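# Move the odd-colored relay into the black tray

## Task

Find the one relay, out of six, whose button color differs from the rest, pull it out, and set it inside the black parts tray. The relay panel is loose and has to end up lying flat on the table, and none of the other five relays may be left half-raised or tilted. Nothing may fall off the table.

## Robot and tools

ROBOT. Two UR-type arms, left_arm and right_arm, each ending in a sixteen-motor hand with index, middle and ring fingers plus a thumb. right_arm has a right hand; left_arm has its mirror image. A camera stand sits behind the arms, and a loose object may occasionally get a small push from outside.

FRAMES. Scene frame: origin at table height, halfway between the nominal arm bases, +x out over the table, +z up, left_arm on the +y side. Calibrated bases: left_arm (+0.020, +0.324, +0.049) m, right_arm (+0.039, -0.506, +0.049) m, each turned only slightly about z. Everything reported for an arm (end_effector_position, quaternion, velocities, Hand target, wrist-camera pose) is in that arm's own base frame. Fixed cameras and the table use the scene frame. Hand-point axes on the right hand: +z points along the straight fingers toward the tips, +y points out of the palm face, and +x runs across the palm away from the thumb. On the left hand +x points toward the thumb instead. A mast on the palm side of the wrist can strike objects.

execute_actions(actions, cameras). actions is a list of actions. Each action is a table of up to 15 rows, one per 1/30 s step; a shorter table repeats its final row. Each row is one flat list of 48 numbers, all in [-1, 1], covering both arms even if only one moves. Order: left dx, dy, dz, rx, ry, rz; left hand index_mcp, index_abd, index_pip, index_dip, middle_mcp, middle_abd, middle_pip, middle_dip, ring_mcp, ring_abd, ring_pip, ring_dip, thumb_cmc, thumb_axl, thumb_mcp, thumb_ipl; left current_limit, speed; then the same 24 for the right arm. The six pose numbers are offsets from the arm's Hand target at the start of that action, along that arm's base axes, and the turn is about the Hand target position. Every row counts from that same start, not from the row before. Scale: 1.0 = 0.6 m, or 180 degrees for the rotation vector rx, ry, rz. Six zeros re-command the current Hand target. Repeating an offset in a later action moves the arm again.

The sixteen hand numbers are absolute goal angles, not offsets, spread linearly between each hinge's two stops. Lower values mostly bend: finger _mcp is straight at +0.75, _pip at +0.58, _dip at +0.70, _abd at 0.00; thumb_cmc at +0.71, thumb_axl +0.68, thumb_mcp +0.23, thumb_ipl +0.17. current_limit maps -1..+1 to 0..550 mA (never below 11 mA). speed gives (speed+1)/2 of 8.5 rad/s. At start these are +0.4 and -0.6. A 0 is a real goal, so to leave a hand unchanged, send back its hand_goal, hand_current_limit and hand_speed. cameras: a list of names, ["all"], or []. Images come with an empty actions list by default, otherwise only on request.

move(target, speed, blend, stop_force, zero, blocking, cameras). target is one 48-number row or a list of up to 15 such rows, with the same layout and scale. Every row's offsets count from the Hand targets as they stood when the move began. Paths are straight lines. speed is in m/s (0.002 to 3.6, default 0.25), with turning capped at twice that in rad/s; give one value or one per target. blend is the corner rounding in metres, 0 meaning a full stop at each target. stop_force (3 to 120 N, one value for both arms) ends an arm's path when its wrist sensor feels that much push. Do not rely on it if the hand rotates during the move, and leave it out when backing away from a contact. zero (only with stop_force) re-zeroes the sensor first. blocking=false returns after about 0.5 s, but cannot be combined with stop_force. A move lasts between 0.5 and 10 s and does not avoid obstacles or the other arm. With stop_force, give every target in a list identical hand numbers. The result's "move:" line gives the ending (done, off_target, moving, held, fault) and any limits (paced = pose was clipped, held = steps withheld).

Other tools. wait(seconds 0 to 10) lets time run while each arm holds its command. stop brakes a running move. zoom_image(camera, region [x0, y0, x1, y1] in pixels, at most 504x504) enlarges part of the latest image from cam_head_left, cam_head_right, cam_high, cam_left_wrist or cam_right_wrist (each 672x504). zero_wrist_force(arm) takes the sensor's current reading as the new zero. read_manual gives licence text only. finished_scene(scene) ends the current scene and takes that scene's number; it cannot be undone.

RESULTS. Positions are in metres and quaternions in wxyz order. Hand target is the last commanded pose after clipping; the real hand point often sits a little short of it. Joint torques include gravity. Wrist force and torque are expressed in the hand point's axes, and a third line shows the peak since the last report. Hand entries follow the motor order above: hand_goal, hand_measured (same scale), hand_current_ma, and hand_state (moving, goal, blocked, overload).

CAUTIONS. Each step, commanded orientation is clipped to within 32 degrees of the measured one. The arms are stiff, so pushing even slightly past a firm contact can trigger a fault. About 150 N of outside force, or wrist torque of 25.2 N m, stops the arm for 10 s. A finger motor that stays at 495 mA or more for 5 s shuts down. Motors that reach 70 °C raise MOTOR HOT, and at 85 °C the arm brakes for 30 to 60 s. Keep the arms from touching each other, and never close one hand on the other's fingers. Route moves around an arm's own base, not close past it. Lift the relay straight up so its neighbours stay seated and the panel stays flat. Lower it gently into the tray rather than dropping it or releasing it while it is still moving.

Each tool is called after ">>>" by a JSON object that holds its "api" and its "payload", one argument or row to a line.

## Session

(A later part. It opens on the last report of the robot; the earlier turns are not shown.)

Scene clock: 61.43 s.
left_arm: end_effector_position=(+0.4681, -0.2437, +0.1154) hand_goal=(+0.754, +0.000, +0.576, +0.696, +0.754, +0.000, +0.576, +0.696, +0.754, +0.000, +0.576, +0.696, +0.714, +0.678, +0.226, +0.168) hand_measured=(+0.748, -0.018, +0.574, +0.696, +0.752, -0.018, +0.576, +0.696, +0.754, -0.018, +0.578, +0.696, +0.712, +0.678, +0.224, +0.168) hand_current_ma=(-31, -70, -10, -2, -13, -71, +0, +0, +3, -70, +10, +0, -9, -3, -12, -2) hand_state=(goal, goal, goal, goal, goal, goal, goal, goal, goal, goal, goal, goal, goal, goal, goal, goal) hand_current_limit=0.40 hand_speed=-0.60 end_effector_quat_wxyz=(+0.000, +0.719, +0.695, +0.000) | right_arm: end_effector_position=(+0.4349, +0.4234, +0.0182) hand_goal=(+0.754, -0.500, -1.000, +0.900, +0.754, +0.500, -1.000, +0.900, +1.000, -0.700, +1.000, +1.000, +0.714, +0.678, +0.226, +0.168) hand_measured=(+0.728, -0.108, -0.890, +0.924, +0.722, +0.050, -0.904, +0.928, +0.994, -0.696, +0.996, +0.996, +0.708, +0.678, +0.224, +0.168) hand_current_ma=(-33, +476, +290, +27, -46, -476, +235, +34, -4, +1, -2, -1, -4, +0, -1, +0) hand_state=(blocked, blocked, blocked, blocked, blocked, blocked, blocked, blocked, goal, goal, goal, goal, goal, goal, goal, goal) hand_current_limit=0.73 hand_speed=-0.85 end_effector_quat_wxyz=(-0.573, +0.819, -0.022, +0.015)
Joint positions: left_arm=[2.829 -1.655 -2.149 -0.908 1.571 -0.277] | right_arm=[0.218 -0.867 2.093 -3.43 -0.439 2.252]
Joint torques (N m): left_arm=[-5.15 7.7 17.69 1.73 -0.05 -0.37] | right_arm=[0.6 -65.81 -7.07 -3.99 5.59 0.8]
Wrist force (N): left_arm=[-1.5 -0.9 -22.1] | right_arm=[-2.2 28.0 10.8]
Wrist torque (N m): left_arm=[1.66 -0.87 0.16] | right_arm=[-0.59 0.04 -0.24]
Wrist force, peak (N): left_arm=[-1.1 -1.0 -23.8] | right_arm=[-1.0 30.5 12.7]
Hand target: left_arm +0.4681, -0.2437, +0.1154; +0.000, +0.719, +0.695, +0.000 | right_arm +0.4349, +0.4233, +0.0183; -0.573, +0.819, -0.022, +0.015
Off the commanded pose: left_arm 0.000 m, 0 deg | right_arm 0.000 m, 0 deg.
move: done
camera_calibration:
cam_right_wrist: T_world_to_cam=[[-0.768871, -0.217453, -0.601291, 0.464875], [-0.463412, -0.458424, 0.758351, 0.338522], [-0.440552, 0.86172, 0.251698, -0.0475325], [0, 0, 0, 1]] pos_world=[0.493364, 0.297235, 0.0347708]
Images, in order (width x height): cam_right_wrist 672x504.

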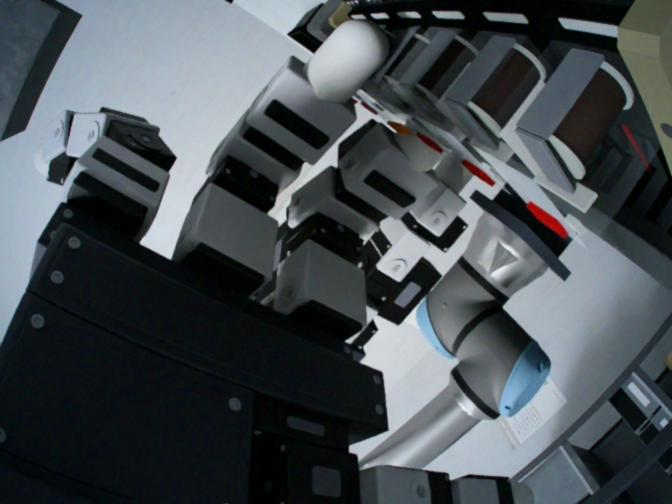

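>>> {"api": "move", "payload": {
  "target": [
    [0,0,0,0,0,0,0.754,0,0.576,0.696,0.754,0,0.576,0.696,0.754,0,0.576,0.696,0.714,0.678,0.226,0.168,0.4,-0.6,0.004,0,0.001,0,0,0,0.7534,-0.5,-1.0,0.9,0.7534,0.5,-1.0,0.9,1,-0.7,1,1,0.714,0.678,0.226,0.168,0.73,-0.85],
    [0,0,0,0,0,0,0.754,0,0.576,0.696,0.754,0,0.576,0.696,0.754,0,0.576,0.696,0.714,0.678,0.226,0.168,0.4,-0.6,-0.004,0,0.002,0,0,0,0.7534,-0.5,-1.0,0.9,0.7534,0.5,-1.0,0.9,1,-0.7,1,1,0.714,0.678,0.226,0.168,0.73,-0.85],
    [0,0,0,0,0,0,0.754,0,0.576,0.696,0.754,0,0.576,0.696,0.754,0,0.576,0.696,0.714,0.678,0.226,0.168,0.4,-0.6,0,0,0.003,0,0,0,0.7534,-0.5,-1.0,0.9,0.7534,0.5,-1.0,0.9,1,-0.7,1,1,0.714,0.678,0.226,0.168,0.73,-0.85]
  ],
  "speed": 0.02,
  "cameras": ["cam_right_wrist"]
}}

>>> {"api": "zoom_image", "payload": {
  "camera": "cam_right_wrist",
  "region": [290, 0, 500, 170]
}}

Scene clock: 63.30 s.
left_arm: end_effector_position=(+0.4681, -0.2437, +0.1154) hand_goal=(+0.754, +0.000, +0.576, +0.696, +0.754, +0.000, +0.576, +0.696, +0.754, +0.000, +0.576, +0.696, +0.714, +0.678, +0.226, +0.168) hand_measured=(+0.742, -0.018, +0.570, +0.694, +0.748, -0.018, +0.574, +0.696, +0.754, -0.018, +0.578, +0.696, +0.712, +0.678, +0.224, +0.168) hand_current_ma=(-54, -73, -25, -8, -24, -73, -9, -3, +1, -72, +8, +0, -9, -3, -12, -2) hand_state=(goal, goal, goal, goal, goal, goal, goal, goal, goal, goal, goal, goal, goal, goal, goal, goal) hand_current_limit=0.40 hand_speed=-0.60 end_effector_quat_wxyz=(+0.000, +0.719, +0.695, +0.000) | right_arm: end_effector_position=(+0.4347, +0.4234, +0.0201) hand_goal=(+0.754, -0.500, -1.000, +0.900, +0.754, +0.500, -1.000, +0.900, +1.000, -0.700, +1.000, +1.000, +0.714, +0.678, +0.226, +0.168) hand_measured=(+0.720, -0.110, -0.894, +0.924, +0.710, +0.068, -0.904, +0.928, +0.994, -0.696, +0.996, +0.996, +0.708, +0.678, +0.224, +0.168) hand_current_ma=(-51, +476, +276, +27, -76, -476, +234, +34, -4, +1, -2, -1, -4, +0, -1, +0) hand_state=(blocked, blocked, blocked, blocked, blocked, blocked, blocked, blocked, goal, goal, goal, goal, goal, goal, goal, goal) hand_current_limit=0.73 hand_speed=-0.85 end_effector_quat_wxyz=(-0.573, +0.819, -0.022, +0.015)
Joint positions: left_arm=[2.829 -1.655 -2.149 -0.908 1.571 -0.277] | right_arm=[0.218 -0.872 2.093 -3.426 -0.439 2.252]
Joint torques (N m): left_arm=[-5.87 6.13 17.36 1.67 1.27 -0.39] | right_arm=[-14.17 -68.13 -29.64 -4.72 7.63 -1.36]
Wrist force (N): left_arm=[-0.5 -0.5 -21.0] | right_arm=[-3.6 32.3 10.9]
Wrist torque (N m): left_arm=[1.54 -0.77 0.23] | right_arm=[-0.63 0.00 -0.10]
Wrist force, peak (N): left_arm=[0.1 -1.7 -22.5] | right_arm=[-3.6 32.3 10.9]
Hand target: left_arm +0.4681, -0.2437, +0.1154; +0.000, +0.719, +0.695, +0.000 | right_arm +0.4349, +0.4233, +0.0201; -0.573, +0.819, -0.022, +0.015
Off the commanded pose: left_arm 0.000 m, 0 deg | right_arm 0.000 m, 0 deg.
move: done
camera_calibration:
cam_right_wrist: T_world_to_cam=[[-0.768871, -0.217453, -0.601291, 0.465941], [-0.463412, -0.458424, 0.758351, 0.337035], [-0.440552, 0.86172, 0.251698, -0.0480548], [0, 0, 0, 1]] pos_world=[0.493264, 0.297235, 0.0366708]
Images, in order (width x height): cam_right_wrist 672x504.

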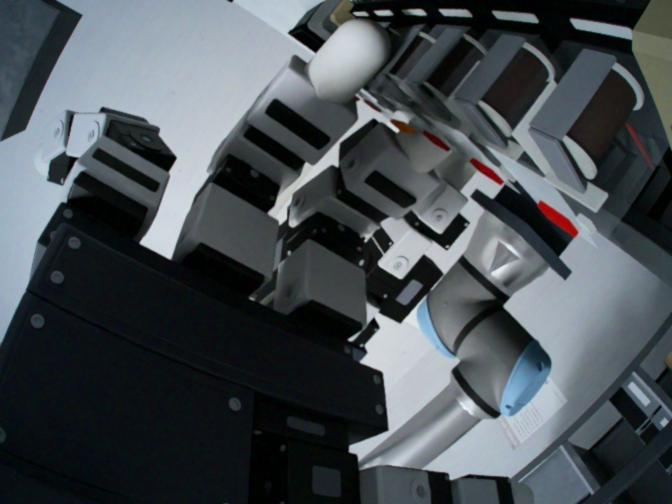

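Scaled by 2.400 from the camera's 672x504 image, which has a finer 960x720 frame.

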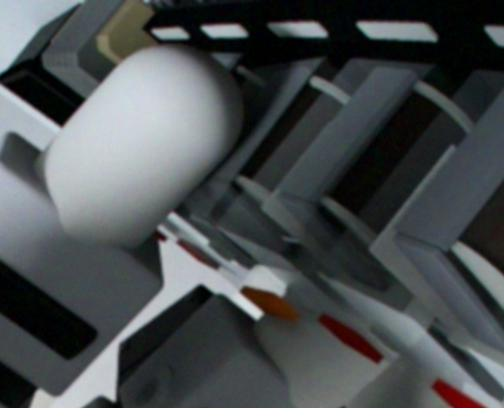

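>>> {"api": "move", "payload": {
  "target": [
    [0,0,0,0,0,0,0.754,0,0.576,0.696,0.754,0,0.576,0.696,0.754,0,0.576,0.696,0.714,0.678,0.226,0.168,0.4,-0.6,0.005,0,0.001,0,0,0,0.7534,-0.5,-1.0,0.9,0.7534,0.5,-1.0,0.9,1,-0.7,1,1,0.714,0.678,0.226,0.168,0.76,-0.85],
    [0,0,0,0,0,0,0.754,0,0.576,0.696,0.754,0,0.576,0.696,0.754,0,0.576,0.696,0.714,0.678,0.226,0.168,0.4,-0.6,-0.005,0,0.002,0,0,0,0.7534,-0.5,-1.0,0.9,0.7534,0.5,-1.0,0.9,1,-0.7,1,1,0.714,0.678,0.226,0.168,0.76,-0.85],
    [0,0,0,0,0,0,0.754,0,0.576,0.696,0.754,0,0.576,0.696,0.754,0,0.576,0.696,0.714,0.678,0.226,0.168,0.4,-0.6,0,0,0.003,0,0,0,0.7534,-0.5,-1.0,0.9,0.7534,0.5,-1.0,0.9,1,-0.7,1,1,0.714,0.678,0.226,0.168,0.76,-0.85]
  ],
  "speed": 0.02,
  "cameras": ["cam_right_wrist","cam_head_left"]
}}

>>> {"api": "zoom_image", "payload": {
  "camera": "cam_right_wrist",
  "region": [290, 0, 500, 170]
}}

Scene clock: 65.43 s.
left_arm: end_effector_position=(+0.4681, -0.2437, +0.1154) hand_goal=(+0.754, +0.000, +0.576, +0.696, +0.754, +0.000, +0.576, +0.696, +0.754, +0.000, +0.576, +0.696, +0.714, +0.678, +0.226, +0.168) hand_measured=(+0.736, -0.018, +0.566, +0.692, +0.744, -0.016, +0.572, +0.692, +0.752, -0.016, +0.576, +0.694, +0.712, +0.678, +0.224, +0.168) hand_current_ma=(-85, -68, -45, -19, -43, -66, -21, -13, -8, -64, +3, -4, -9, -3, -12, -2) hand_state=(goal, goal, goal, goal, goal, goal, goal, goal, goal, goal, goal, goal, goal, goal, goal, goal) hand_current_limit=0.40 hand_speed=-0.60 end_effector_quat_wxyz=(+0.000, +0.719, +0.695, +0.000) | right_arm: end_effector_position=(+0.4347, +0.4234, +0.0220) hand_goal=(+0.754, -0.500, -1.000, +0.900, +0.754, +0.500, -1.000, +0.900, +1.000, -0.700, +1.000, +1.000, +0.714, +0.678, +0.226, +0.168) hand_measured=(+0.716, -0.118, -0.896, +0.924, +0.704, +0.082, -0.904, +0.924, +0.994, -0.696, +0.996, +0.996, +0.708, +0.678, +0.224, +0.168) hand_current_ma=(-60, +484, +271, +27, -94, -478, +234, +27, -4, +1, -2, -1, -4, +0, -1, +0) hand_state=(blocked, blocked, blocked, blocked, blocked, moving, blocked, blocked, goal, goal, goal, goal, goal, goal, goal, goal) hand_current_limit=0.76 hand_speed=-0.85 end_effector_quat_wxyz=(-0.573, +0.819, -0.021, +0.015)
Joint positions: left_arm=[2.829 -1.655 -2.149 -0.908 1.571 -0.277] | right_arm=[0.218 -0.877 2.094 -3.421 -0.439 2.252]
Joint torques (N m): left_arm=[-6.06 4.16 16.78 1.55 1.82 -0.34] | right_arm=[-15.84 -48.25 -28.56 -4.22 6.83 -1.38]
Wrist force (N): left_arm=[-0.6 0.1 -19.6] | right_arm=[-5.0 29.6 9.6]
Wrist torque (N m): left_arm=[1.38 -0.79 0.23] | right_arm=[-0.52 0.01 -0.15]
Wrist force, peak (N): left_arm=[0.5 -1.4 -21.4] | right_arm=[-2.7 33.4 11.5]
Hand target: left_arm +0.4681, -0.2437, +0.1154; +0.000, +0.719, +0.695, +0.000 | right_arm +0.4349, +0.4233, +0.0219; -0.573, +0.819, -0.022, +0.015
Off the commanded pose: left_arm 0.000 m, 0 deg | right_arm 0.000 m, 0 deg.
move: done
camera_calibration:
cam_right_wrist: T_world_to_cam=[[-0.768764, -0.217448, -0.601431, 0.467034], [-0.463514, -0.458497, 0.758245, 0.33567], [-0.440633, 0.861682, 0.251686, -0.0484813], [0, 0, 0, 1]] pos_world=[0.493264, 0.297235, 0.0385709]
Images, in order (width x height): cam_head_left 672x504, cam_right_wrist 672x504.

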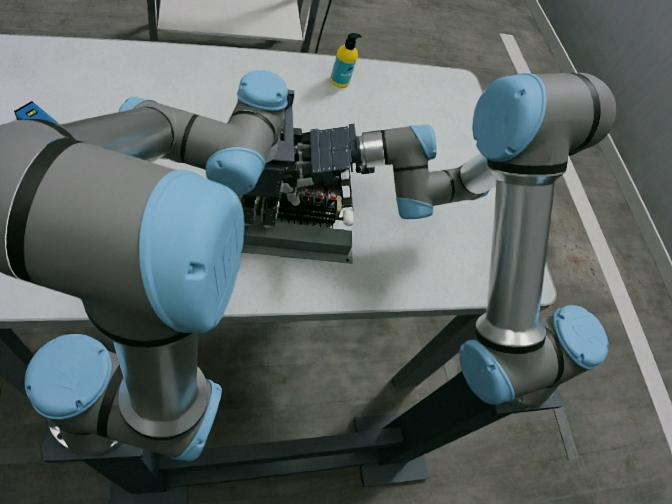

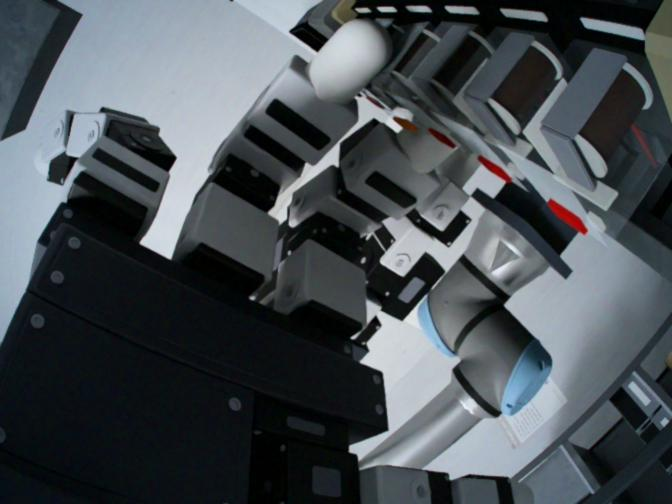

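Scaled by 2.400 from the camera's 672x504 image, which has a finer 960x720 frame.

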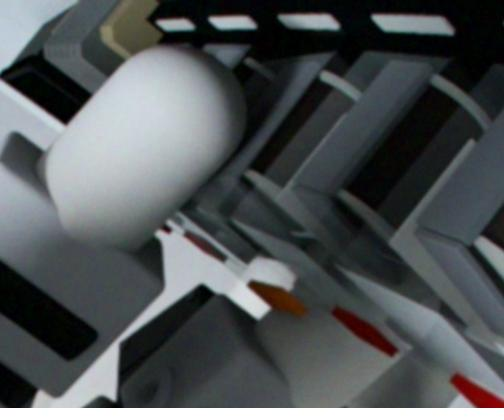

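>>> {"api": "move", "payload": {
  "target": [
    [0,0,0,0,0,0,0.754,0,0.576,0.696,0.754,0,0.576,0.696,0.754,0,0.576,0.696,0.714,0.678,0.226,0.168,0.4,-0.6,0,0,-0.004,0,0,0,0.7534,-0.3,-0.9,0.9,0.7534,0.3,-0.9,0.9,1,-0.7,1,1,0.714,0.678,0.226,0.168,0.2,-0.75],
    [0,0,0,0,0,0,0.754,0,0.576,0.696,0.754,0,0.576,0.696,0.754,0,0.576,0.696,0.714,0.678,0.226,0.168,0.4,-0.6,0,0,-0.004,0,0,0,0.7534,0.35,-0.883,0.9,0.7534,-0.35,-0.883,0.9,1,-0.7,1,1,0.714,0.678,0.226,0.168,0.1,-0.75],
    [0,0,0,0,0,0,0.754,0,0.576,0.696,0.754,0,0.576,0.696,0.754,0,0.576,0.696,0.714,0.678,0.226,0.168,0.4,-0.6,0,0,-0.012,0,0,0,0.7534,0.35,-0.89,0.9,0.7534,-0.35,-0.89,0.9,1,-0.7,1,1,0.714,0.678,0.226,0.168,0.1,-0.75]
  ],
  "speed": 0.02,
  "cameras": ["cam_right_wrist","cam_head_right"]
}}

>>> {"api": "zoom_image", "payload": {
  "camera": "cam_head_right",
  "region": [270, 175, 330, 225]
}}

>>> {"api": "zoom_image", "payload": {
  "camera": "cam_right_wrist",
  "region": [290, 0, 500, 170]
}}

Scene clock: 69.23 s.
left_arm: end_effector_position=(+0.4681, -0.2437, +0.1154) hand_goal=(+0.754, +0.000, +0.576, +0.696, +0.754, +0.000, +0.576, +0.696, +0.754, +0.000, +0.576, +0.696, +0.714, +0.678, +0.226, +0.168) hand_measured=(+0.736, -0.018, +0.566, +0.692, +0.744, -0.016, +0.570, +0.692, +0.752, -0.016, +0.576, +0.694, +0.712, +0.678, +0.224, +0.168) hand_current_ma=(-88, -68, -45, -19, -46, -66, -22, -13, -11, -64, +2, -4, -9, -3, -12, -2) hand_state=(goal, goal, goal, goal, goal, goal, goal, goal, goal, goal, goal, goal, goal, goal, goal, goal) hand_current_limit=0.40 hand_speed=-0.60 end_effector_quat_wxyz=(+0.000, +0.719, +0.695, +0.000) | right_arm: end_effector_position=(+0.4349, +0.4233, +0.0147) hand_goal=(+0.754, +0.350, -0.890, +0.900, +0.754, -0.350, -0.890, +0.900, +1.000, -0.700, +1.000, +1.000, +0.714, +0.678, +0.226, +0.168) hand_measured=(+0.746, +0.346, -0.888, +0.898, +0.740, -0.346, -0.886, +0.898, +0.994, -0.696, +0.996, +0.996, +0.708, +0.678, +0.224, +0.168) hand_current_ma=(-5, -1, +1, -1, -12, +1, +2, -1, -4, +1, -2, -1, -4, +0, -1, +0) hand_state=(goal, goal, goal, goal, goal, goal, goal, goal, goal, goal, goal, goal, goal, goal, goal, goal) hand_current_limit=0.10 hand_speed=-0.75 end_effector_quat_wxyz=(-0.573, +0.819, -0.022, +0.015)
Joint positions: left_arm=[2.829 -1.655 -2.149 -0.908 1.571 -0.277] | right_arm=[0.218 -0.859 2.092 -3.437 -0.439 2.252]
Joint torques (N m): left_arm=[-5.33 4.78 16.45 1.55 1.6 -0.22] | right_arm=[-6.32 -30.8 -20.67 -4.82 1.28 0.93]
Wrist force (N): left_arm=[-0.6 0.1 -19.4] | right_arm=[-1.4 0.9 -1.6]
Wrist torque (N m): left_arm=[1.37 -0.80 0.22] | right_arm=[0.24 0.10 -0.19]
Wrist force, peak (N): left_arm=[-0.7 -0.1 -19.8] | right_arm=[-4.0 29.7 9.6]
Hand target: left_arm +0.4681, -0.2437, +0.1154; +0.000, +0.719, +0.695, +0.000 | right_arm +0.4349, +0.4233, +0.0147; -0.573, +0.819, -0.022, +0.015
Off the commanded pose: left_arm 0.000 m, 0 deg | right_arm 0.000 m, 0 deg.
move: done
camera_calibration:
cam_right_wrist: T_world_to_cam=[[-0.768843, -0.217426, -0.601337, 0.46275], [-0.463459, -0.458436, 0.758315, 0.341204], [-0.440552, 0.861721, 0.251698, -0.0466515], [0, 0, 0, 1]] pos_world=[0.493364, 0.297235, 0.0312708]
Images, in order (width x height): cam_head_right 672x504, cam_right_wrist 672x504.

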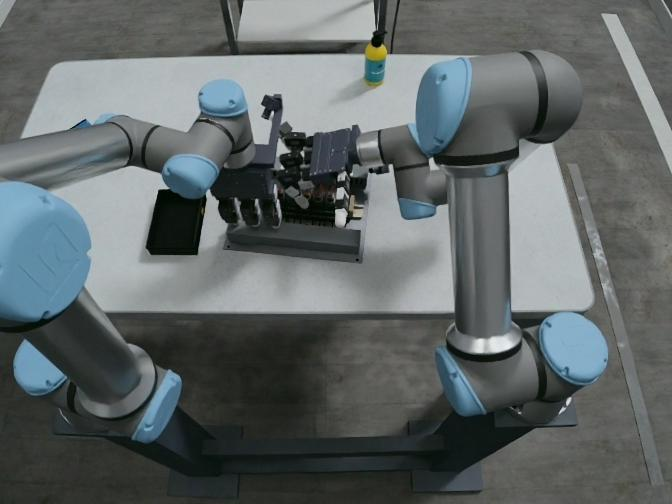

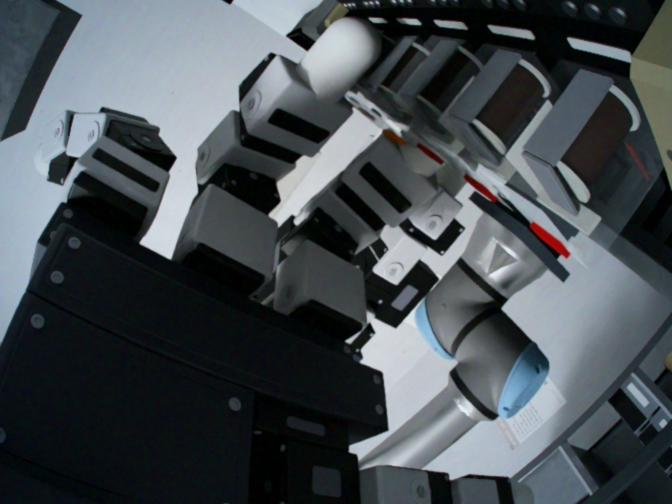

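Scaled by 8.400 from the camera's 672x504 image, which has a finer 960x720 frame.

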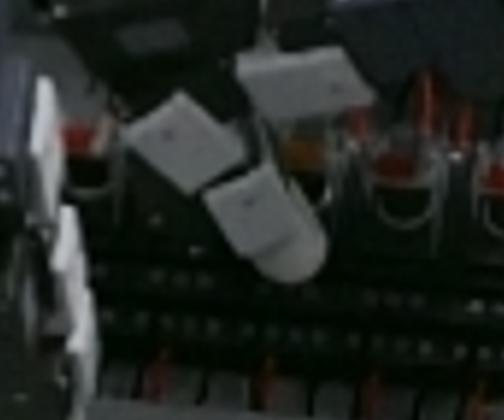

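Scaled by 2.400 from the camera's 672x504 image, which has a finer 960x720 frame.

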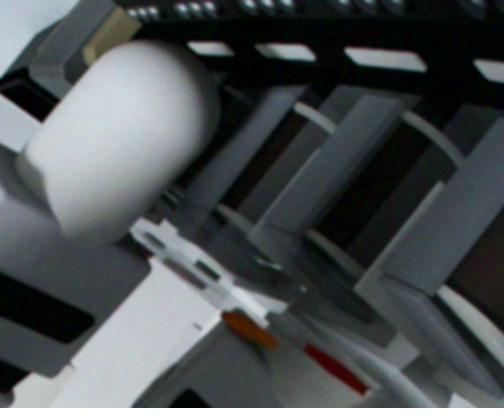

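>>> {"api": "move", "payload": {
  "target": [0,0,-0.03,0,0,0,0.754,0,0.576,0.696,0.754,0,0.576,0.696,0.754,0,0.576,0.696,0.714,0.678,0.226,0.168,0.6,-0.6,0,0,0,0,0,0,0.7534,0.35,-0.89,0.9,0.7534,-0.35,-0.89,0.9,1,-0.7,1,1,0.714,0.678,0.226,0.168,0.1,-0.75],
  "speed": 0.008,
  "stop_force": 15,
  "cameras": ["cam_left_wrist"]
}}

Scene clock: 71.07 s.
left_arm: end_effector_position=(+0.4683, -0.2438, +0.1151) hand_goal=(+0.754, +0.000, +0.576, +0.696, +0.754, +0.000, +0.576, +0.696, +0.754, +0.000, +0.576, +0.696, +0.714, +0.678, +0.226, +0.168) hand_measured=(+0.738, -0.016, +0.566, +0.692, +0.746, -0.016, +0.570, +0.692, +0.754, -0.016, +0.576, +0.694, +0.712, +0.678, +0.224, +0.168) hand_current_ma=(-81, -66, -45, -19, -36, -64, -22, -13, -1, -62, +2, -4, -9, -3, -12, -2) hand_state=(goal, goal, goal, goal, goal, goal, goal, goal, goal, goal, goal, goal, goal, goal, goal, goal) hand_current_limit=0.60 hand_speed=-0.60 end_effector_quat_wxyz=(+0.000, +0.719, +0.695, +0.000) | right_arm: end_effector_position=(+0.4349, +0.4233, +0.0147) hand_goal=(+0.754, +0.350, -0.890, +0.900, +0.754, -0.350, -0.890, +0.900, +1.000, -0.700, +1.000, +1.000, +0.714, +0.678, +0.226, +0.168) hand_measured=(+0.746, +0.346, -0.888, +0.898, +0.740, -0.346, -0.886, +0.898, +0.994, -0.696, +0.996, +0.996, +0.708, +0.678, +0.224, +0.168) hand_current_ma=(-5, -1, +1, -1, -12, +1, +2, -1, -4, +1, -2, -1, -4, +0, -1, +0) hand_state=(goal, goal, goal, goal, goal, goal, goal, goal, goal, goal, goal, goal, goal, goal, goal, goal) hand_current_limit=0.10 hand_speed=-0.75 end_effector_quat_wxyz=(-0.573, +0.819, -0.022, +0.015)
Joint positions: left_arm=[2.829 -1.656 -2.149 -0.907 1.571 -0.277] | right_arm=[0.218 -0.859 2.092 -3.437 -0.439 2.252]
Joint torques (N m): left_arm=[-5.83 17.73 14.16 -3.23 1.68 -0.24] | right_arm=[-0.26 -30.84 -19.41 -4.74 0.87 0.95]
Wrist force (N): left_arm=[0.2 -1.1 -35.9] | right_arm=[-1.3 0.6 -1.6]
Wrist torque (N m): left_arm=[2.70 -1.08 0.31] | right_arm=[0.21 0.08 -0.18]
Wrist force, peak (N): left_arm=[0.7 -1.2 -45.2] | right_arm=[-1.7 0.7 -1.8]
Hand target: left_arm +0.4683, -0.2438, +0.1151; +0.000, +0.719, +0.695, +0.000 (not the last commanded pose) | right_arm +0.4349, +0.4233, +0.0147; -0.573, +0.819, -0.022, +0.015
Off the commanded pose: left_arm 0.018 m, 0 deg | right_arm 0.000 m, 0 deg.
move: contact (left_arm)
camera_calibration:
cam_left_wrist: T_world_to_cam=[[-0.635677, -0.771554, 0.0248684, 0.0738699], [-0.535904, 0.464256, 0.705176, 0.237711], [-0.555627, 0.434937, -0.708596, 0.573572], [0, 0, 0, 1]] pos_world=[0.49304, -0.302832, 0.236965]
Images, in order (width x height): cam_left_wrist 672x504.

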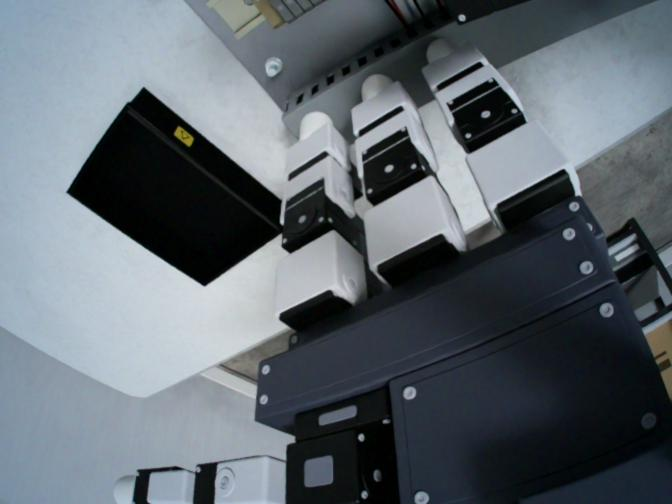

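>>> {"api": "move", "payload": {
  "target": [
    [0,0,0,0,0,0,0.754,0,0.576,0.696,0.754,0,0.576,0.696,0.754,0,0.576,0.696,0.714,0.678,0.226,0.168,0.6,-0.6,-0.0017,-0.004,0,0,0,0,0.7534,0.35,-0.9,0.9,0.7534,-0.35,-0.9,0.9,1,-0.7,1,1,0.714,0.678,0.226,0.168,0.1,-0.75],
    [0,0,0,0,0,0,0.754,0,0.576,0.696,0.754,0,0.576,0.696,0.754,0,0.576,0.696,0.714,0.678,0.226,0.168,0.6,-0.6,-0.0017,-0.004,0,0,0,0,0.7534,-0.3,-0.9,0.9,0.7534,0.3,-0.9,0.9,1,-0.7,1,1,0.714,0.678,0.226,0.168,-0.75,-0.88]
  ],
  "speed": 0.02,
  "cameras": ["cam_right_wrist","cam_head_right"]
}}

>>> {"api": "zoom_image", "payload": {
  "camera": "cam_head_right",
  "region": [270, 175, 330, 225]
}}

Scene clock: 73.23 s.
left_arm: end_effector_position=(+0.4683, -0.2438, +0.1151) hand_goal=(+0.754, +0.000, +0.576, +0.696, +0.754, +0.000, +0.576, +0.696, +0.754, +0.000, +0.576, +0.696, +0.714, +0.678, +0.226, +0.168) hand_measured=(+0.738, -0.016, +0.566, +0.692, +0.746, -0.016, +0.570, +0.692, +0.754, -0.016, +0.576, +0.694, +0.712, +0.678, +0.224, +0.168) hand_current_ma=(-81, -66, -45, -19, -36, -64, -22, -13, -1, -62, +2, -4, -9, -3, -12, -2) hand_state=(goal, goal, goal, goal, goal, goal, goal, goal, goal, goal, goal, goal, goal, goal, goal, goal) hand_current_limit=0.60 hand_speed=-0.60 end_effector_quat_wxyz=(+0.000, +0.719, +0.695, +0.000) | right_arm: end_effector_position=(+0.4339, +0.4209, +0.0147) hand_goal=(+0.754, -0.300, -0.900, +0.900, +0.754, +0.300, -0.900, +0.900, +1.000, -0.700, +1.000, +1.000, +0.714, +0.678, +0.226, +0.168) hand_measured=(+0.754, +0.012, -0.890, +0.902, +0.750, -0.126, -0.886, +0.904, +0.994, -0.696, +0.996, +0.996, +0.708, +0.678, +0.224, +0.168) hand_current_ma=(+0, +69, +7, +1, -2, -69, +13, +1, -4, +1, -2, -1, -4, +0, -1, +0) hand_state=(goal, blocked, goal, goal, goal, blocked, goal, goal, goal, goal, goal, goal, goal, goal, goal, goal) hand_current_limit=-0.75 hand_speed=-0.88 end_effector_quat_wxyz=(-0.573, +0.819, -0.022, +0.015)
Joint positions: left_arm=[2.829 -1.656 -2.149 -0.907 1.571 -0.277] | right_arm=[0.214 -0.862 2.099 -3.433 -0.436 2.244]
Joint torques (N m): left_arm=[-5.55 18.43 13.96 -0.26 1.55 -0.26] | right_arm=[-4.8 -47.93 0.28 -0.49 3.04 -0.77]
Wrist force (N): left_arm=[0.3 -0.9 -35.8] | right_arm=[0.3 1.2 -0.6]
Wrist torque (N m): left_arm=[2.72 -1.08 0.30] | right_arm=[0.19 0.17 -0.07]
Wrist force, peak (N): left_arm=[0.3 -1.1 -36.2] | right_arm=[5.3 0.9 -0.9]
Hand target: left_arm +0.4683, -0.2438, +0.1151; +0.000, +0.719, +0.695, +0.000 | right_arm +0.4339, +0.4209, +0.0147; -0.573, +0.819, -0.022, +0.015
Off the commanded pose: left_arm 0.000 m, 0 deg | right_arm 0.000 m, 0 deg.
move: done
camera_calibration:
cam_right_wrist: T_world_to_cam=[[-0.768843, -0.217426, -0.601337, 0.461459], [-0.463459, -0.458436, 0.758315, 0.33964], [-0.440552, 0.861721, 0.251698, -0.045024], [0, 0, 0, 1]] pos_world=[0.492364, 0.294835, 0.0312708]
Images, in order (width x height): cam_head_right 672x504, cam_right_wrist 672x504.

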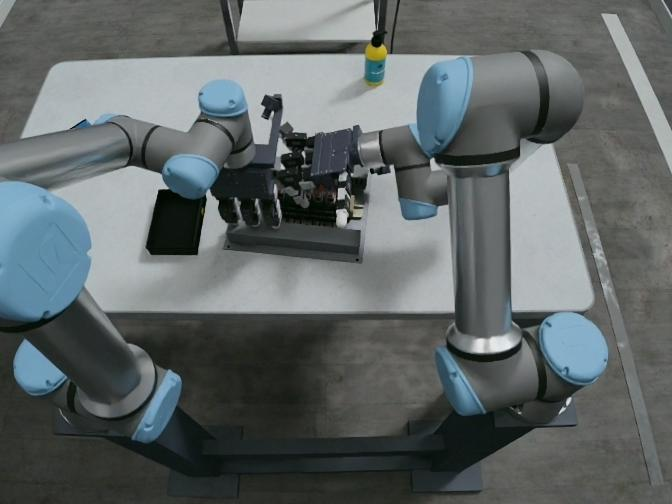

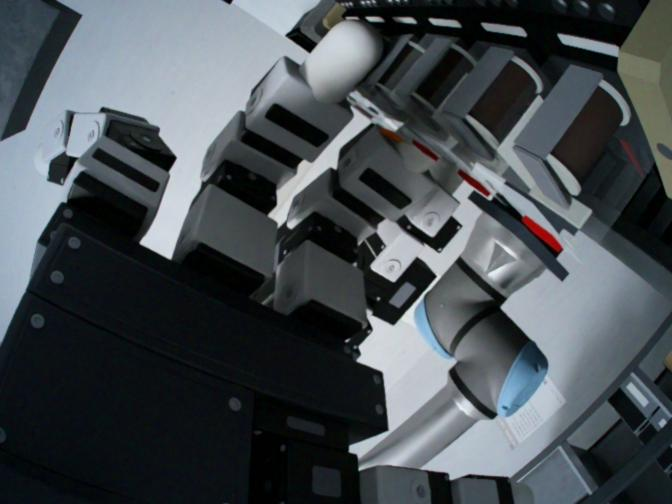

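Scaled by 8.400 from the camera's 672x504 image, which has a finer 960x720 frame.

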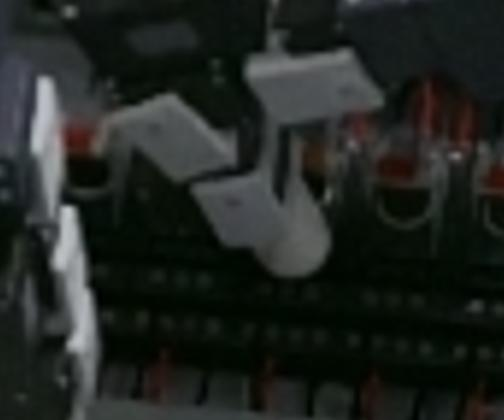

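>>> {"api": "move", "payload": {
  "target": [
    [0,0,0,0,0,0,0.754,0,0.576,0.696,0.754,0,0.576,0.696,0.754,0,0.576,0.696,0.714,0.678,0.226,0.168,0.6,-0.6,0.002,0,0,0,0,0,0.7534,0.1,-0.9,0.9,0.7534,-0.1,-0.9,0.9,1,-0.7,1,1,0.714,0.678,0.226,0.168,-0.5,-0.75],
    [0,0,0,0,0,0,0.754,0,0.576,0.696,0.754,0,0.576,0.696,0.754,0,0.576,0.696,0.714,0.678,0.226,0.168,0.6,-0.6,0.0025,0,0,0,0,0,0.7534,-0.3,-0.9,0.9,0.7534,0.3,-0.9,0.9,1,-0.7,1,1,0.714,0.678,0.226,0.168,-0.6,-0.88],
    [0,0,0,0,0,0,0.754,0,0.576,0.696,0.754,0,0.576,0.696,0.754,0,0.576,0.696,0.714,0.678,0.226,0.168,0.6,-0.6,0.0025,0,0,0,0,0,0.7534,-0.4,-0.93,0.9,0.7534,0.4,-0.93,0.9,1,-0.7,1,1,0.714,0.678,0.226,0.168,0.3,-0.85]
  ],
  "speed": 0.02
}}

>>> {"api": "move", "payload": {
  "target": [0,0,0,0,0,0,0.754,0,0.576,0.696,0.754,0,0.576,0.696,0.754,0,0.576,0.696,0.714,0.678,0.226,0.168,0.6,-0.6,0,0,0,0,0,0,0.7534,-0.5,-1.0,0.89,0.7534,0.5,-1.0,0.89,1,-0.7,1,1,0.714,0.678,0.226,0.168,0.74,-0.85],
  "speed": 0.02,
  "cameras": ["cam_right_wrist"]
}}

Scene clock: 76.53 s.
left_arm: end_effector_position=(+0.4683, -0.2438, +0.1151) hand_goal=(+0.754, +0.000, +0.576, +0.696, +0.754, +0.000, +0.576, +0.696, +0.754, +0.000, +0.576, +0.696, +0.714, +0.678, +0.226, +0.168) hand_measured=(+0.738, -0.016, +0.566, +0.692, +0.746, -0.016, +0.570, +0.692, +0.754, -0.016, +0.576, +0.694, +0.712, +0.678, +0.224, +0.168) hand_current_ma=(-81, -66, -45, -19, -36, -64, -22, -13, -1, -62, +2, -4, -9, -3, -12, -2) hand_state=(goal, goal, goal, goal, goal, goal, goal, goal, goal, goal, goal, goal, goal, goal, goal, goal) hand_current_limit=0.60 hand_speed=-0.60 end_effector_quat_wxyz=(+0.000, +0.719, +0.695, +0.000) | right_arm: end_effector_position=(+0.4353, +0.4209, +0.0147) hand_goal=(+0.754, -0.400, -0.930, +0.900, +0.754, +0.400, -0.930, +0.900, +1.000, -0.700, +1.000, +1.000, +0.714, +0.678, +0.226, +0.168) hand_measured=(+0.758, -0.050, -0.898, +0.908, +0.754, +0.052, -0.878, +0.908, +0.994, -0.696, +0.996, +0.996, +0.708, +0.678, +0.224, +0.168) hand_current_ma=(+2, +357, +42, +4, +0, -357, +90, +6, -4, +1, -2, -1, -4, +0, -1, +0) hand_state=(goal, blocked, blocked, goal, goal, blocked, blocked, goal, goal, goal, goal, goal, goal, goal, goal, goal) hand_current_limit=0.30 hand_speed=-0.85 end_effector_quat_wxyz=(-0.573, +0.819, -0.022, +0.015)
Joint positions: left_arm=[2.829 -1.656 -2.149 -0.907 1.571 -0.277] | right_arm=[0.213 -0.861 2.095 -3.429 -0.436 2.243]
Joint torques (N m): left_arm=[-6.14 17.74 14.68 0.08 1.59 -0.27] | right_arm=[-15.78 -40.21 -21.79 -2.69 0.76 -1.77]
Wrist force (N): left_arm=[0.1 -1.1 -35.8] | right_arm=[-8.7 8.0 4.5]
Wrist torque (N m): left_arm=[2.69 -1.06 0.30] | right_arm=[-0.03 -0.08 -0.13]
Wrist force, peak (N): left_arm=[0.3 -1.1 -36.2] | right_arm=[-8.8 8.0 4.6]
Hand target: left_arm +0.4683, -0.2438, +0.1151; +0.000, +0.719, +0.695, +0.000 | right_arm +0.4354, +0.4209, +0.0147; -0.573, +0.819, -0.022, +0.015
Off the commanded pose: left_arm 0.000 m, 0 deg | right_arm 0.000 m, 0 deg.
move: done

Scene clock: 77.03 s.
left_arm: end_effector_position=(+0.4683, -0.2438, +0.1151) hand_goal=(+0.754, +0.000, +0.576, +0.696, +0.754, +0.000, +0.576, +0.696, +0.754, +0.000, +0.576, +0.696, +0.714, +0.678, +0.226, +0.168) hand_measured=(+0.738, -0.016, +0.566, +0.692, +0.746, -0.016, +0.570, +0.692, +0.754, -0.016, +0.576, +0.694, +0.712, +0.678, +0.224, +0.168) hand_current_ma=(-81, -66, -45, -19, -36, -64, -22, -13, -1, -62, +2, -4, -9, -3, -12, -2) hand_state=(goal, goal, goal, goal, goal, goal, goal, goal, goal, goal, goal, goal, goal, goal, goal, goal) hand_current_limit=0.60 hand_speed=-0.60 end_effector_quat_wxyz=(+0.000, +0.719, +0.695, +0.000) | right_arm: end_effector_position=(+0.4354, +0.4209, +0.0147) hand_goal=(+0.754, -0.500, -1.000, +0.890, +0.754, +0.500, -1.000, +0.890, +1.000, -0.700, +1.000, +1.000, +0.714, +0.678, +0.226, +0.168) hand_measured=(+0.762, -0.114, -0.908, +0.910, +0.754, +0.084, -0.892, +0.910, +0.994, -0.696, +0.996, +0.996, +0.708, +0.678, +0.224, +0.168) hand_current_ma=(+5, +478, +224, +20, +0, -478, +284, +21, -4, +1, -2, -1, -4, +0, -1, +0) hand_state=(goal, blocked, blocked, goal, goal, blocked, blocked, blocked, goal, goal, goal, goal, goal, goal, goal, goal) hand_current_limit=0.74 hand_speed=-0.85 end_effector_quat_wxyz=(-0.573, +0.819, -0.022, +0.015)
Joint positions: left_arm=[2.829 -1.656 -2.149 -0.907 1.571 -0.277] | right_arm=[0.213 -0.861 2.095 -3.429 -0.436 2.243]
Joint torques (N m): left_arm=[-5.53 18.42 14.58 0.01 1.55 -0.23] | right_arm=[-14.56 -47.48 -20.7 -4.4 2.75 -1.46]
Wrist force (N): left_arm=[0.2 -1.1 -35.8] | right_arm=[-8.2 17.7 10.1]
Wrist torque (N m): left_arm=[2.69 -1.08 0.31] | right_arm=[-0.27 -0.06 -0.13]
Wrist force, peak (N): left_arm=[0.3 -1.3 -36.0] | right_arm=[-8.2 17.8 10.1]
Hand target: left_arm +0.4683, -0.2438, +0.1151; +0.000, +0.719, +0.695, +0.000 | right_arm +0.4354, +0.4209, +0.0147; -0.573, +0.819, -0.022, +0.015
Off the commanded pose: left_arm 0.000 m, 0 deg | right_arm 0.000 m, 0 deg.
move: done
camera_calibration:
cam_right_wrist: T_world_to_cam=[[-0.768881, -0.217462, -0.601275, 0.46264], [-0.463396, -0.458419, 0.758364, 0.340298], [-0.440552, 0.86172, 0.251699, -0.0443632], [0, 0, 0, 1]] pos_world=[0.493864, 0.294835, 0.0312708]
Images, in order (width x height): cam_right_wrist 672x504.

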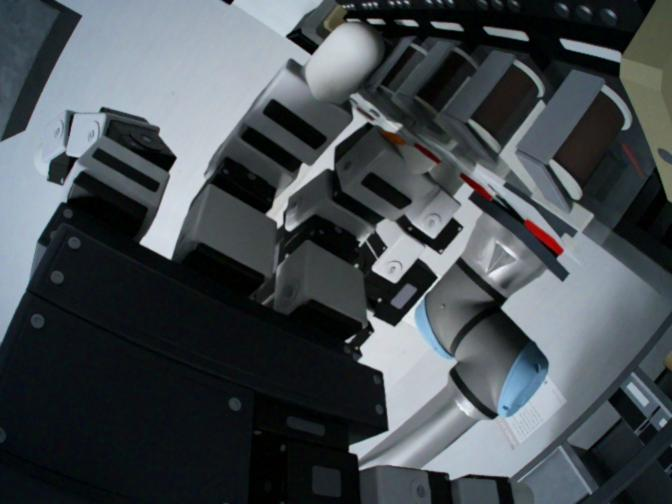

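>>> {"api": "move", "payload": {
  "target": [0,0,0,0,0,0,0.754,0,0.576,0.696,0.754,0,0.576,0.696,0.754,0,0.576,0.696,0.714,0.678,0.226,0.168,0.6,-0.6,-0.001,0,0.005,0,0,0,0.7534,-0.5,-1.0,0.89,0.7534,0.5,-1.0,0.89,1,-0.7,1,1,0.714,0.678,0.226,0.168,0.76,-0.85],
  "speed": 0.02,
  "cameras": ["cam_right_wrist"]
}}

>>> {"api": "zoom_image", "payload": {
  "camera": "cam_right_wrist",
  "region": [290, 0, 500, 170]
}}

Scene clock: 78.33 s.
left_arm: end_effector_position=(+0.4683, -0.2438, +0.1151) hand_goal=(+0.754, +0.000, +0.576, +0.696, +0.754, +0.000, +0.576, +0.696, +0.754, +0.000, +0.576, +0.696, +0.714, +0.678, +0.226, +0.168) hand_measured=(+0.738, -0.016, +0.566, +0.692, +0.746, -0.016, +0.570, +0.692, +0.754, -0.016, +0.576, +0.694, +0.712, +0.678, +0.224, +0.168) hand_current_ma=(-81, -66, -45, -19, -36, -64, -22, -13, -1, -62, +2, -4, -9, -3, -12, -2) hand_state=(goal, goal, goal, goal, goal, goal, goal, goal, goal, goal, goal, goal, goal, goal, goal, goal) hand_current_limit=0.60 hand_speed=-0.60 end_effector_quat_wxyz=(+0.000, +0.719, +0.695, +0.000) | right_arm: end_effector_position=(+0.4348, +0.4209, +0.0176) hand_goal=(+0.754, -0.500, -1.000, +0.890, +0.754, +0.500, -1.000, +0.890, +1.000, -0.700, +1.000, +1.000, +0.714, +0.678, +0.226, +0.168) hand_measured=(+0.738, -0.116, -0.908, +0.920, +0.732, +0.086, -0.892, +0.916, +0.994, -0.696, +0.996, +0.996, +0.708, +0.678, +0.224, +0.168) hand_current_ma=(-18, +484, +224, +40, -28, -484, +284, +31, -4, +1, -2, -1, -4, +0, -1, +0) hand_state=(goal, blocked, blocked, blocked, blocked, blocked, blocked, blocked, goal, goal, goal, goal, goal, goal, goal, goal) hand_current_limit=0.76 hand_speed=-0.85 end_effector_quat_wxyz=(-0.573, +0.819, -0.022, +0.015)
Joint positions: left_arm=[2.829 -1.656 -2.149 -0.907 1.571 -0.277] | right_arm=[0.213 -0.869 2.097 -3.424 -0.436 2.243]
Joint torques (N m): left_arm=[-5.94 17.95 13.73 0.17 1.56 -0.2] | right_arm=[10.38 -66.96 -7.95 -3.88 4.57 1.41]
Wrist force (N): left_arm=[0.2 -1.2 -35.8] | right_arm=[-3.0 28.8 12.3]
Wrist torque (N m): left_arm=[2.67 -1.08 0.31] | right_arm=[-0.62 0.08 -0.16]
Wrist force, peak (N): left_arm=[0.3 -1.0 -36.2] | right_arm=[-4.3 29.7 13.4]
Hand target: left_arm +0.4683, -0.2438, +0.1151; +0.000, +0.719, +0.695, +0.000 | right_arm +0.4348, +0.4209, +0.0177; -0.573, +0.819, -0.022, +0.015
Off the commanded pose: left_arm 0.000 m, 0 deg | right_arm 0.000 m, 0 deg.
move: done
camera_calibration:
cam_right_wrist: T_world_to_cam=[[-0.76886, -0.217315, -0.601355, 0.463927], [-0.463543, -0.458369, 0.758305, 0.33788], [-0.440434, 0.861784, 0.251687, -0.0453038], [0, 0, 0, 1]] pos_world=[0.493363, 0.294734, 0.0341709]
Images, in order (width x height): cam_right_wrist 672x504.

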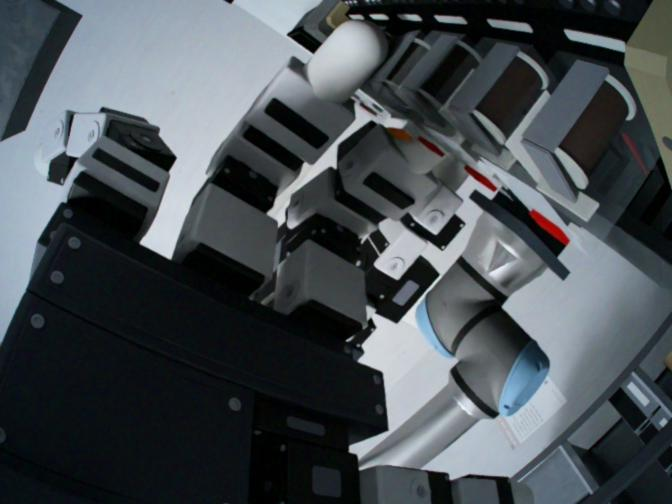

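Scaled by 2.400 from the camera's 672x504 image, which has a finer 960x720 frame.

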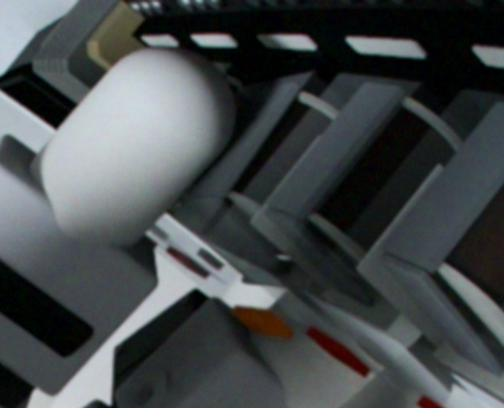

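>>> {"api": "move", "payload": {
  "target": [
    [0,0,0,0,0,0,0.754,0,0.576,0.696,0.754,0,0.576,0.696,0.754,0,0.576,0.696,0.714,0.678,0.226,0.168,0.6,-0.6,0.004,0,0.0015,0,0,0,0.7534,-0.5,-1.0,0.89,0.7534,0.5,-1.0,0.89,1,-0.7,1,1,0.714,0.678,0.226,0.168,0.77,-0.85],
    [0,0,0,0,0,0,0.754,0,0.576,0.696,0.754,0,0.576,0.696,0.754,0,0.576,0.696,0.714,0.678,0.226,0.168,0.6,-0.6,-0.005,0,0.003,0,0,0,0.7534,-0.5,-1.0,0.89,0.7534,0.5,-1.0,0.89,1,-0.7,1,1,0.714,0.678,0.226,0.168,0.77,-0.85],
    [0,0,0,0,0,0,0.754,0,0.576,0.696,0.754,0,0.576,0.696,0.754,0,0.576,0.696,0.714,0.678,0.226,0.168,0.6,-0.6,0,0,0.005,0,0,0,0.7534,-0.5,-1.0,0.89,0.7534,0.5,-1.0,0.89,1,-0.7,1,1,0.714,0.678,0.226,0.168,0.77,-0.85]
  ],
  "speed": 0.02,
  "cameras": ["cam_right_wrist"]
}}

>>> {"api": "zoom_image", "payload": {
  "camera": "cam_right_wrist",
  "region": [290, 0, 500, 170]
}}

Scene clock: 80.87 s.
left_arm: end_effector_position=(+0.4683, -0.2438, +0.1151) hand_goal=(+0.754, +0.000, +0.576, +0.696, +0.754, +0.000, +0.576, +0.696, +0.754, +0.000, +0.576, +0.696, +0.714, +0.678, +0.226, +0.168) hand_measured=(+0.738, -0.016, +0.566, +0.692, +0.746, -0.016, +0.570, +0.692, +0.754, -0.016, +0.576, +0.694, +0.712, +0.678, +0.224, +0.168) hand_current_ma=(-81, -66, -45, -19, -36, -64, -22, -13, -1, -62, +2, -4, -9, -3, -12, -2) hand_state=(goal, goal, goal, goal, goal, goal, goal, goal, goal, goal, goal, goal, goal, goal, goal, goal) hand_current_limit=0.60 hand_speed=-0.60 end_effector_quat_wxyz=(+0.000, +0.719, +0.695, +0.000) | right_arm: end_effector_position=(+0.4346, +0.4210, +0.0207) hand_goal=(+0.754, -0.500, -1.000, +0.890, +0.754, +0.500, -1.000, +0.890, +1.000, -0.700, +1.000, +1.000, +0.714, +0.678, +0.226, +0.168) hand_measured=(+0.810, -0.396, -1.000, +0.872, +0.794, +0.324, -1.000, +0.884, +0.994, -0.696, +0.996, +0.996, +0.708, +0.678, +0.224, +0.168) hand_current_ma=(+110, +219, +0, -19, +69, -487, +0, -4, -4, +1, -2, -1, -4, +0, -1, +0) hand_state=(blocked, blocked, goal, goal, blocked, blocked, goal, goal, goal, goal, goal, goal, goal, goal, goal, goal) hand_current_limit=0.77 hand_speed=-0.85 end_effector_quat_wxyz=(-0.573, +0.819, -0.022, +0.015)
Joint positions: left_arm=[2.829 -1.656 -2.149 -0.907 1.571 -0.277] | right_arm=[0.213 -0.877 2.099 -3.418 -0.436 2.243]
Joint torques (N m): left_arm=[-5.42 17.66 14.37 0.05 1.6 -0.18] | right_arm=[-16.72 -50.39 -21.03 -0.56 1.89 -1.71]
Wrist force (N): left_arm=[0.4 -1.2 -36.0] | right_arm=[-4.7 0.5 4.1]
Wrist torque (N m): left_arm=[2.70 -1.10 0.32] | right_arm=[0.26 0.07 -0.21]
Wrist force, peak (N): left_arm=[0.5 -1.1 -36.1] | right_arm=[-2.8 29.5 12.4]
Hand target: left_arm +0.4683, -0.2438, +0.1151; +0.000, +0.719, +0.695, +0.000 | right_arm +0.4348, +0.4209, +0.0207; -0.573, +0.819, -0.022, +0.015
Off the commanded pose: left_arm 0.000 m, 0 deg | right_arm 0.000 m, 0 deg.
move: done
camera_calibration:
cam_right_wrist: T_world_to_cam=[[-0.768843, -0.217426, -0.601337, 0.465683], [-0.463459, -0.458436, 0.758315, 0.335461], [-0.440552, 0.861721, 0.251698, -0.0461817], [0, 0, 0, 1]] pos_world=[0.493164, 0.294835, 0.0372708]
Images, in order (width x height): cam_right_wrist 672x504.

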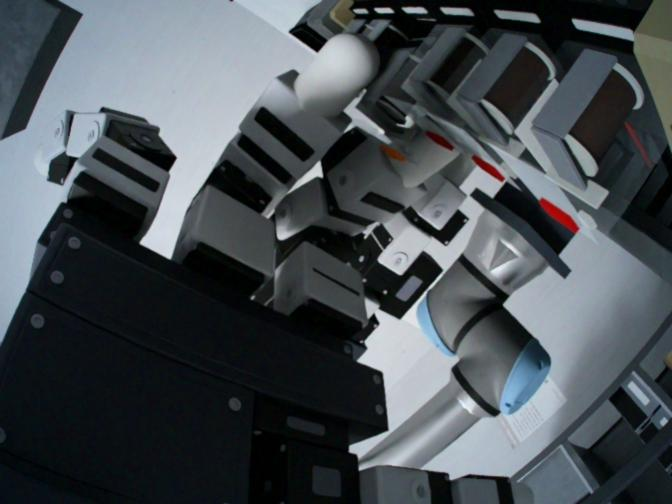

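Scaled by 2.400 from the camera's 672x504 image, which has a finer 960x720 frame.

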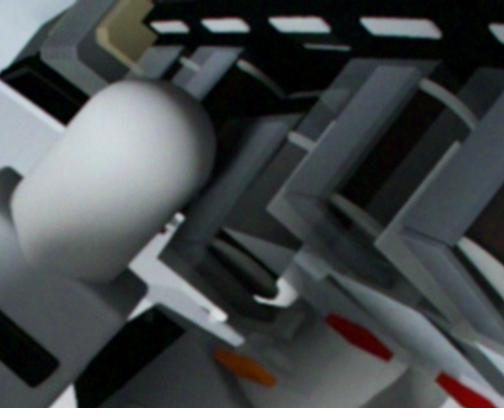

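>>> {"api": "move", "payload": {
  "target": [0,0,0,0,0,0,0.754,0,0.576,0.696,0.754,0,0.576,0.696,0.754,0,0.576,0.696,0.714,0.678,0.226,0.168,0.6,-0.6,0,0,0,0,0,0,0.7534,0.3,-1.0,0.89,0.7534,-0.3,-1.0,0.89,1,-0.7,1,1,0.714,0.678,0.226,0.168,0.1,-0.8],
  "speed": 0.02,
  "cameras": ["cam_right_wrist","cam_head_right","cam_head_left","cam_high"]
}}

>>> {"api": "zoom_image", "payload": {
  "camera": "cam_head_right",
  "region": [270, 155, 350, 225]
}}

>>> {"api": "zoom_image", "payload": {
  "camera": "cam_right_wrist",
  "region": [290, 0, 500, 170]
}}

>>> {"api": "zoom_image", "payload": {
  "camera": "cam_high",
  "region": [260, 160, 400, 290]
}}

Scene clock: 82.53 s.
left_arm: end_effector_position=(+0.4683, -0.2438, +0.1151) hand_goal=(+0.754, +0.000, +0.576, +0.696, +0.754, +0.000, +0.576, +0.696, +0.754, +0.000, +0.576, +0.696, +0.714, +0.678, +0.226, +0.168) hand_measured=(+0.738, -0.016, +0.566, +0.692, +0.746, -0.016, +0.570, +0.692, +0.754, -0.016, +0.576, +0.694, +0.712, +0.678, +0.224, +0.168) hand_current_ma=(-81, -66, -45, -19, -36, -64, -22, -13, -1, -62, +2, -4, -9, -3, -12, -2) hand_state=(goal, goal, goal, goal, goal, goal, goal, goal, goal, goal, goal, goal, goal, goal, goal, goal) hand_current_limit=0.60 hand_speed=-0.60 end_effector_quat_wxyz=(+0.000, +0.719, +0.695, +0.000) | right_arm: end_effector_position=(+0.4348, +0.4209, +0.0207) hand_goal=(+0.754, +0.300, -1.000, +0.890, +0.754, -0.300, -1.000, +0.890, +1.000, -0.700, +1.000, +1.000, +0.714, +0.678, +0.226, +0.168) hand_measured=(+0.744, +0.300, -0.980, +0.900, +0.754, -0.302, -0.964, +0.902, +0.994, -0.696, +0.996, +0.996, +0.708, +0.678, +0.224, +0.168) hand_current_ma=(-7, +0, +20, +8, +0, -1, +52, +11, -4, +1, -2, -1, -4, +0, -1, +0) hand_state=(goal, goal, goal, goal, goal, goal, blocked, goal, goal, goal, goal, goal, goal, goal, goal, goal) hand_current_limit=0.10 hand_speed=-0.80 end_effector_quat_wxyz=(-0.573, +0.819, -0.022, +0.015)
Joint positions: left_arm=[2.829 -1.656 -2.149 -0.907 1.571 -0.277] | right_arm=[0.213 -0.877 2.099 -3.417 -0.436 2.243]
Joint torques (N m): left_arm=[-5.37 18.57 14.1 0.13 1.63 -0.1] | right_arm=[-9.78 -46.75 -17.57 -0.31 2.15 -1.29]
Wrist force (N): left_arm=[0.4 -1.3 -35.8] | right_arm=[-1.3 1.8 -1.5]
Wrist torque (N m): left_arm=[2.67 -1.10 0.33] | right_arm=[0.23 0.11 -0.18]
Wrist force, peak (N): left_arm=[0.3 -1.3 -36.2] | right_arm=[-5.0 0.7 4.4]
Hand target: left_arm +0.4683, -0.2438, +0.1151; +0.000, +0.719, +0.695, +0.000 | right_arm +0.4348, +0.4209, +0.0207; -0.573, +0.819, -0.022, +0.015
Off the commanded pose: left_arm 0.000 m, 0 deg | right_arm 0.000 m, 0 deg.
move: done
camera_calibration:
cam_right_wrist: T_world_to_cam=[[-0.768807, -0.217391, -0.601396, 0.465734], [-0.463518, -0.458453, 0.758269, 0.335543], [-0.440552, 0.861721, 0.251697, -0.0461376], [0, 0, 0, 1]] pos_world=[0.493264, 0.294834, 0.0372709]
Images, in order (width x height): cam_head_left 672x504, cam_head_right 672x504, cam_high 672x504, cam_right_wrist 672x504.

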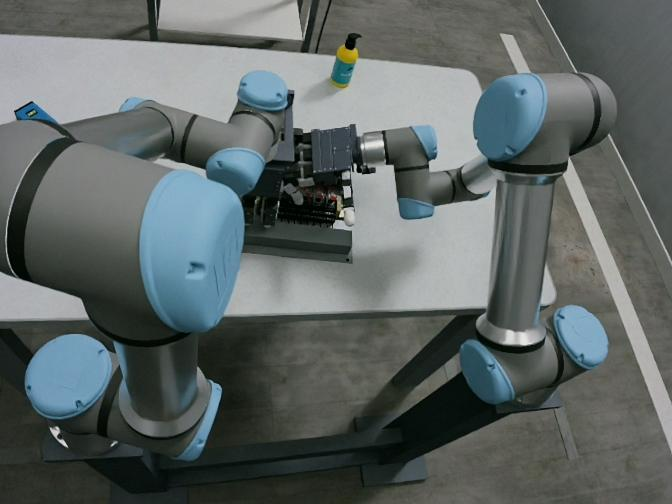

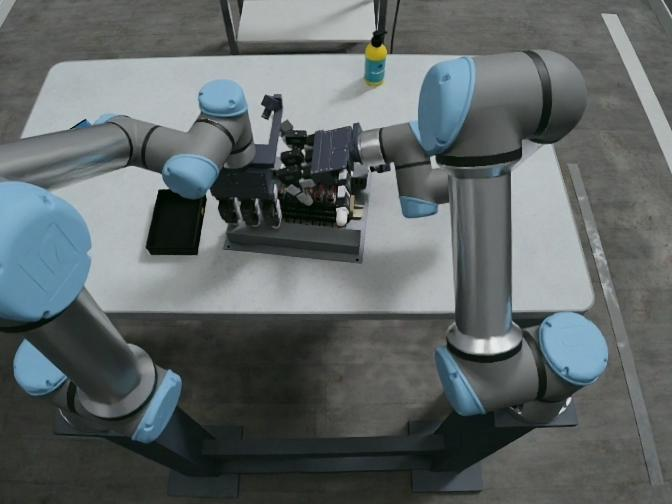

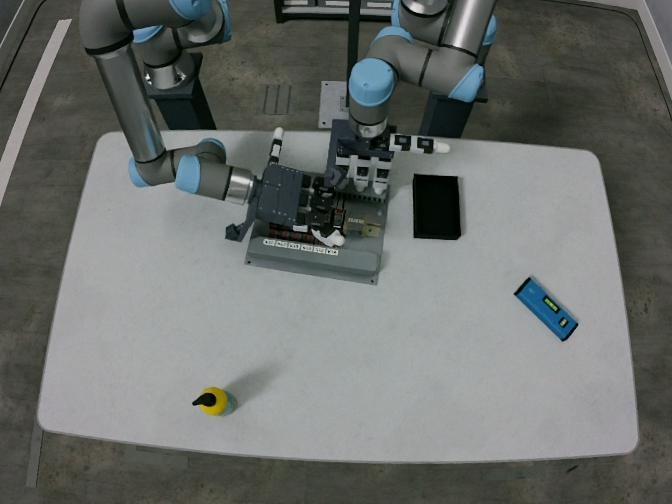

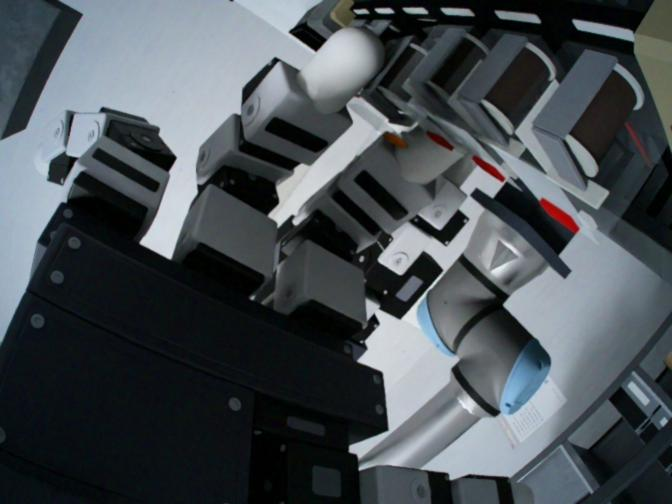

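Scaled by 6.300 from the camera's 672x504 image, which has a finer 960x720 frame.

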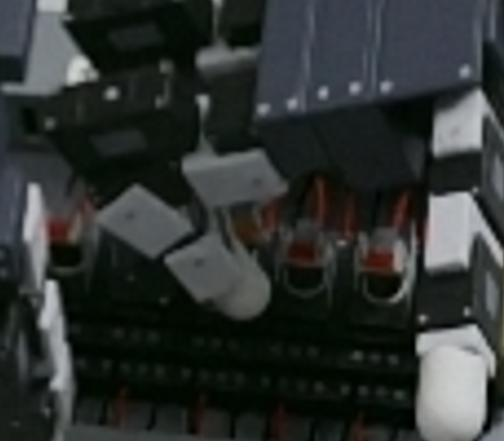

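Scaled by 2.400 from the camera's 672x504 image, which has a finer 960x720 frame.

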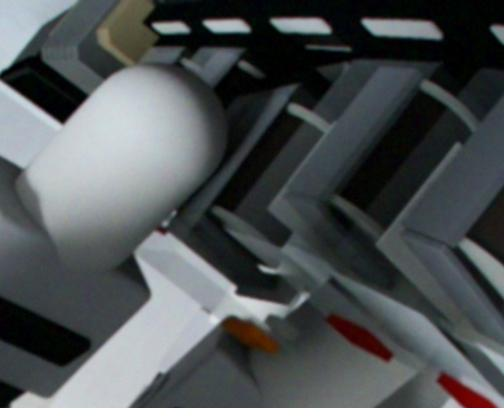

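Scaled by 3.600 from the camera's 672x504 image, which has a finer 960x720 frame.

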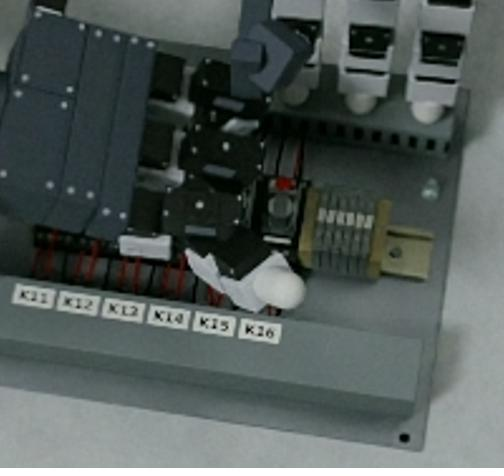

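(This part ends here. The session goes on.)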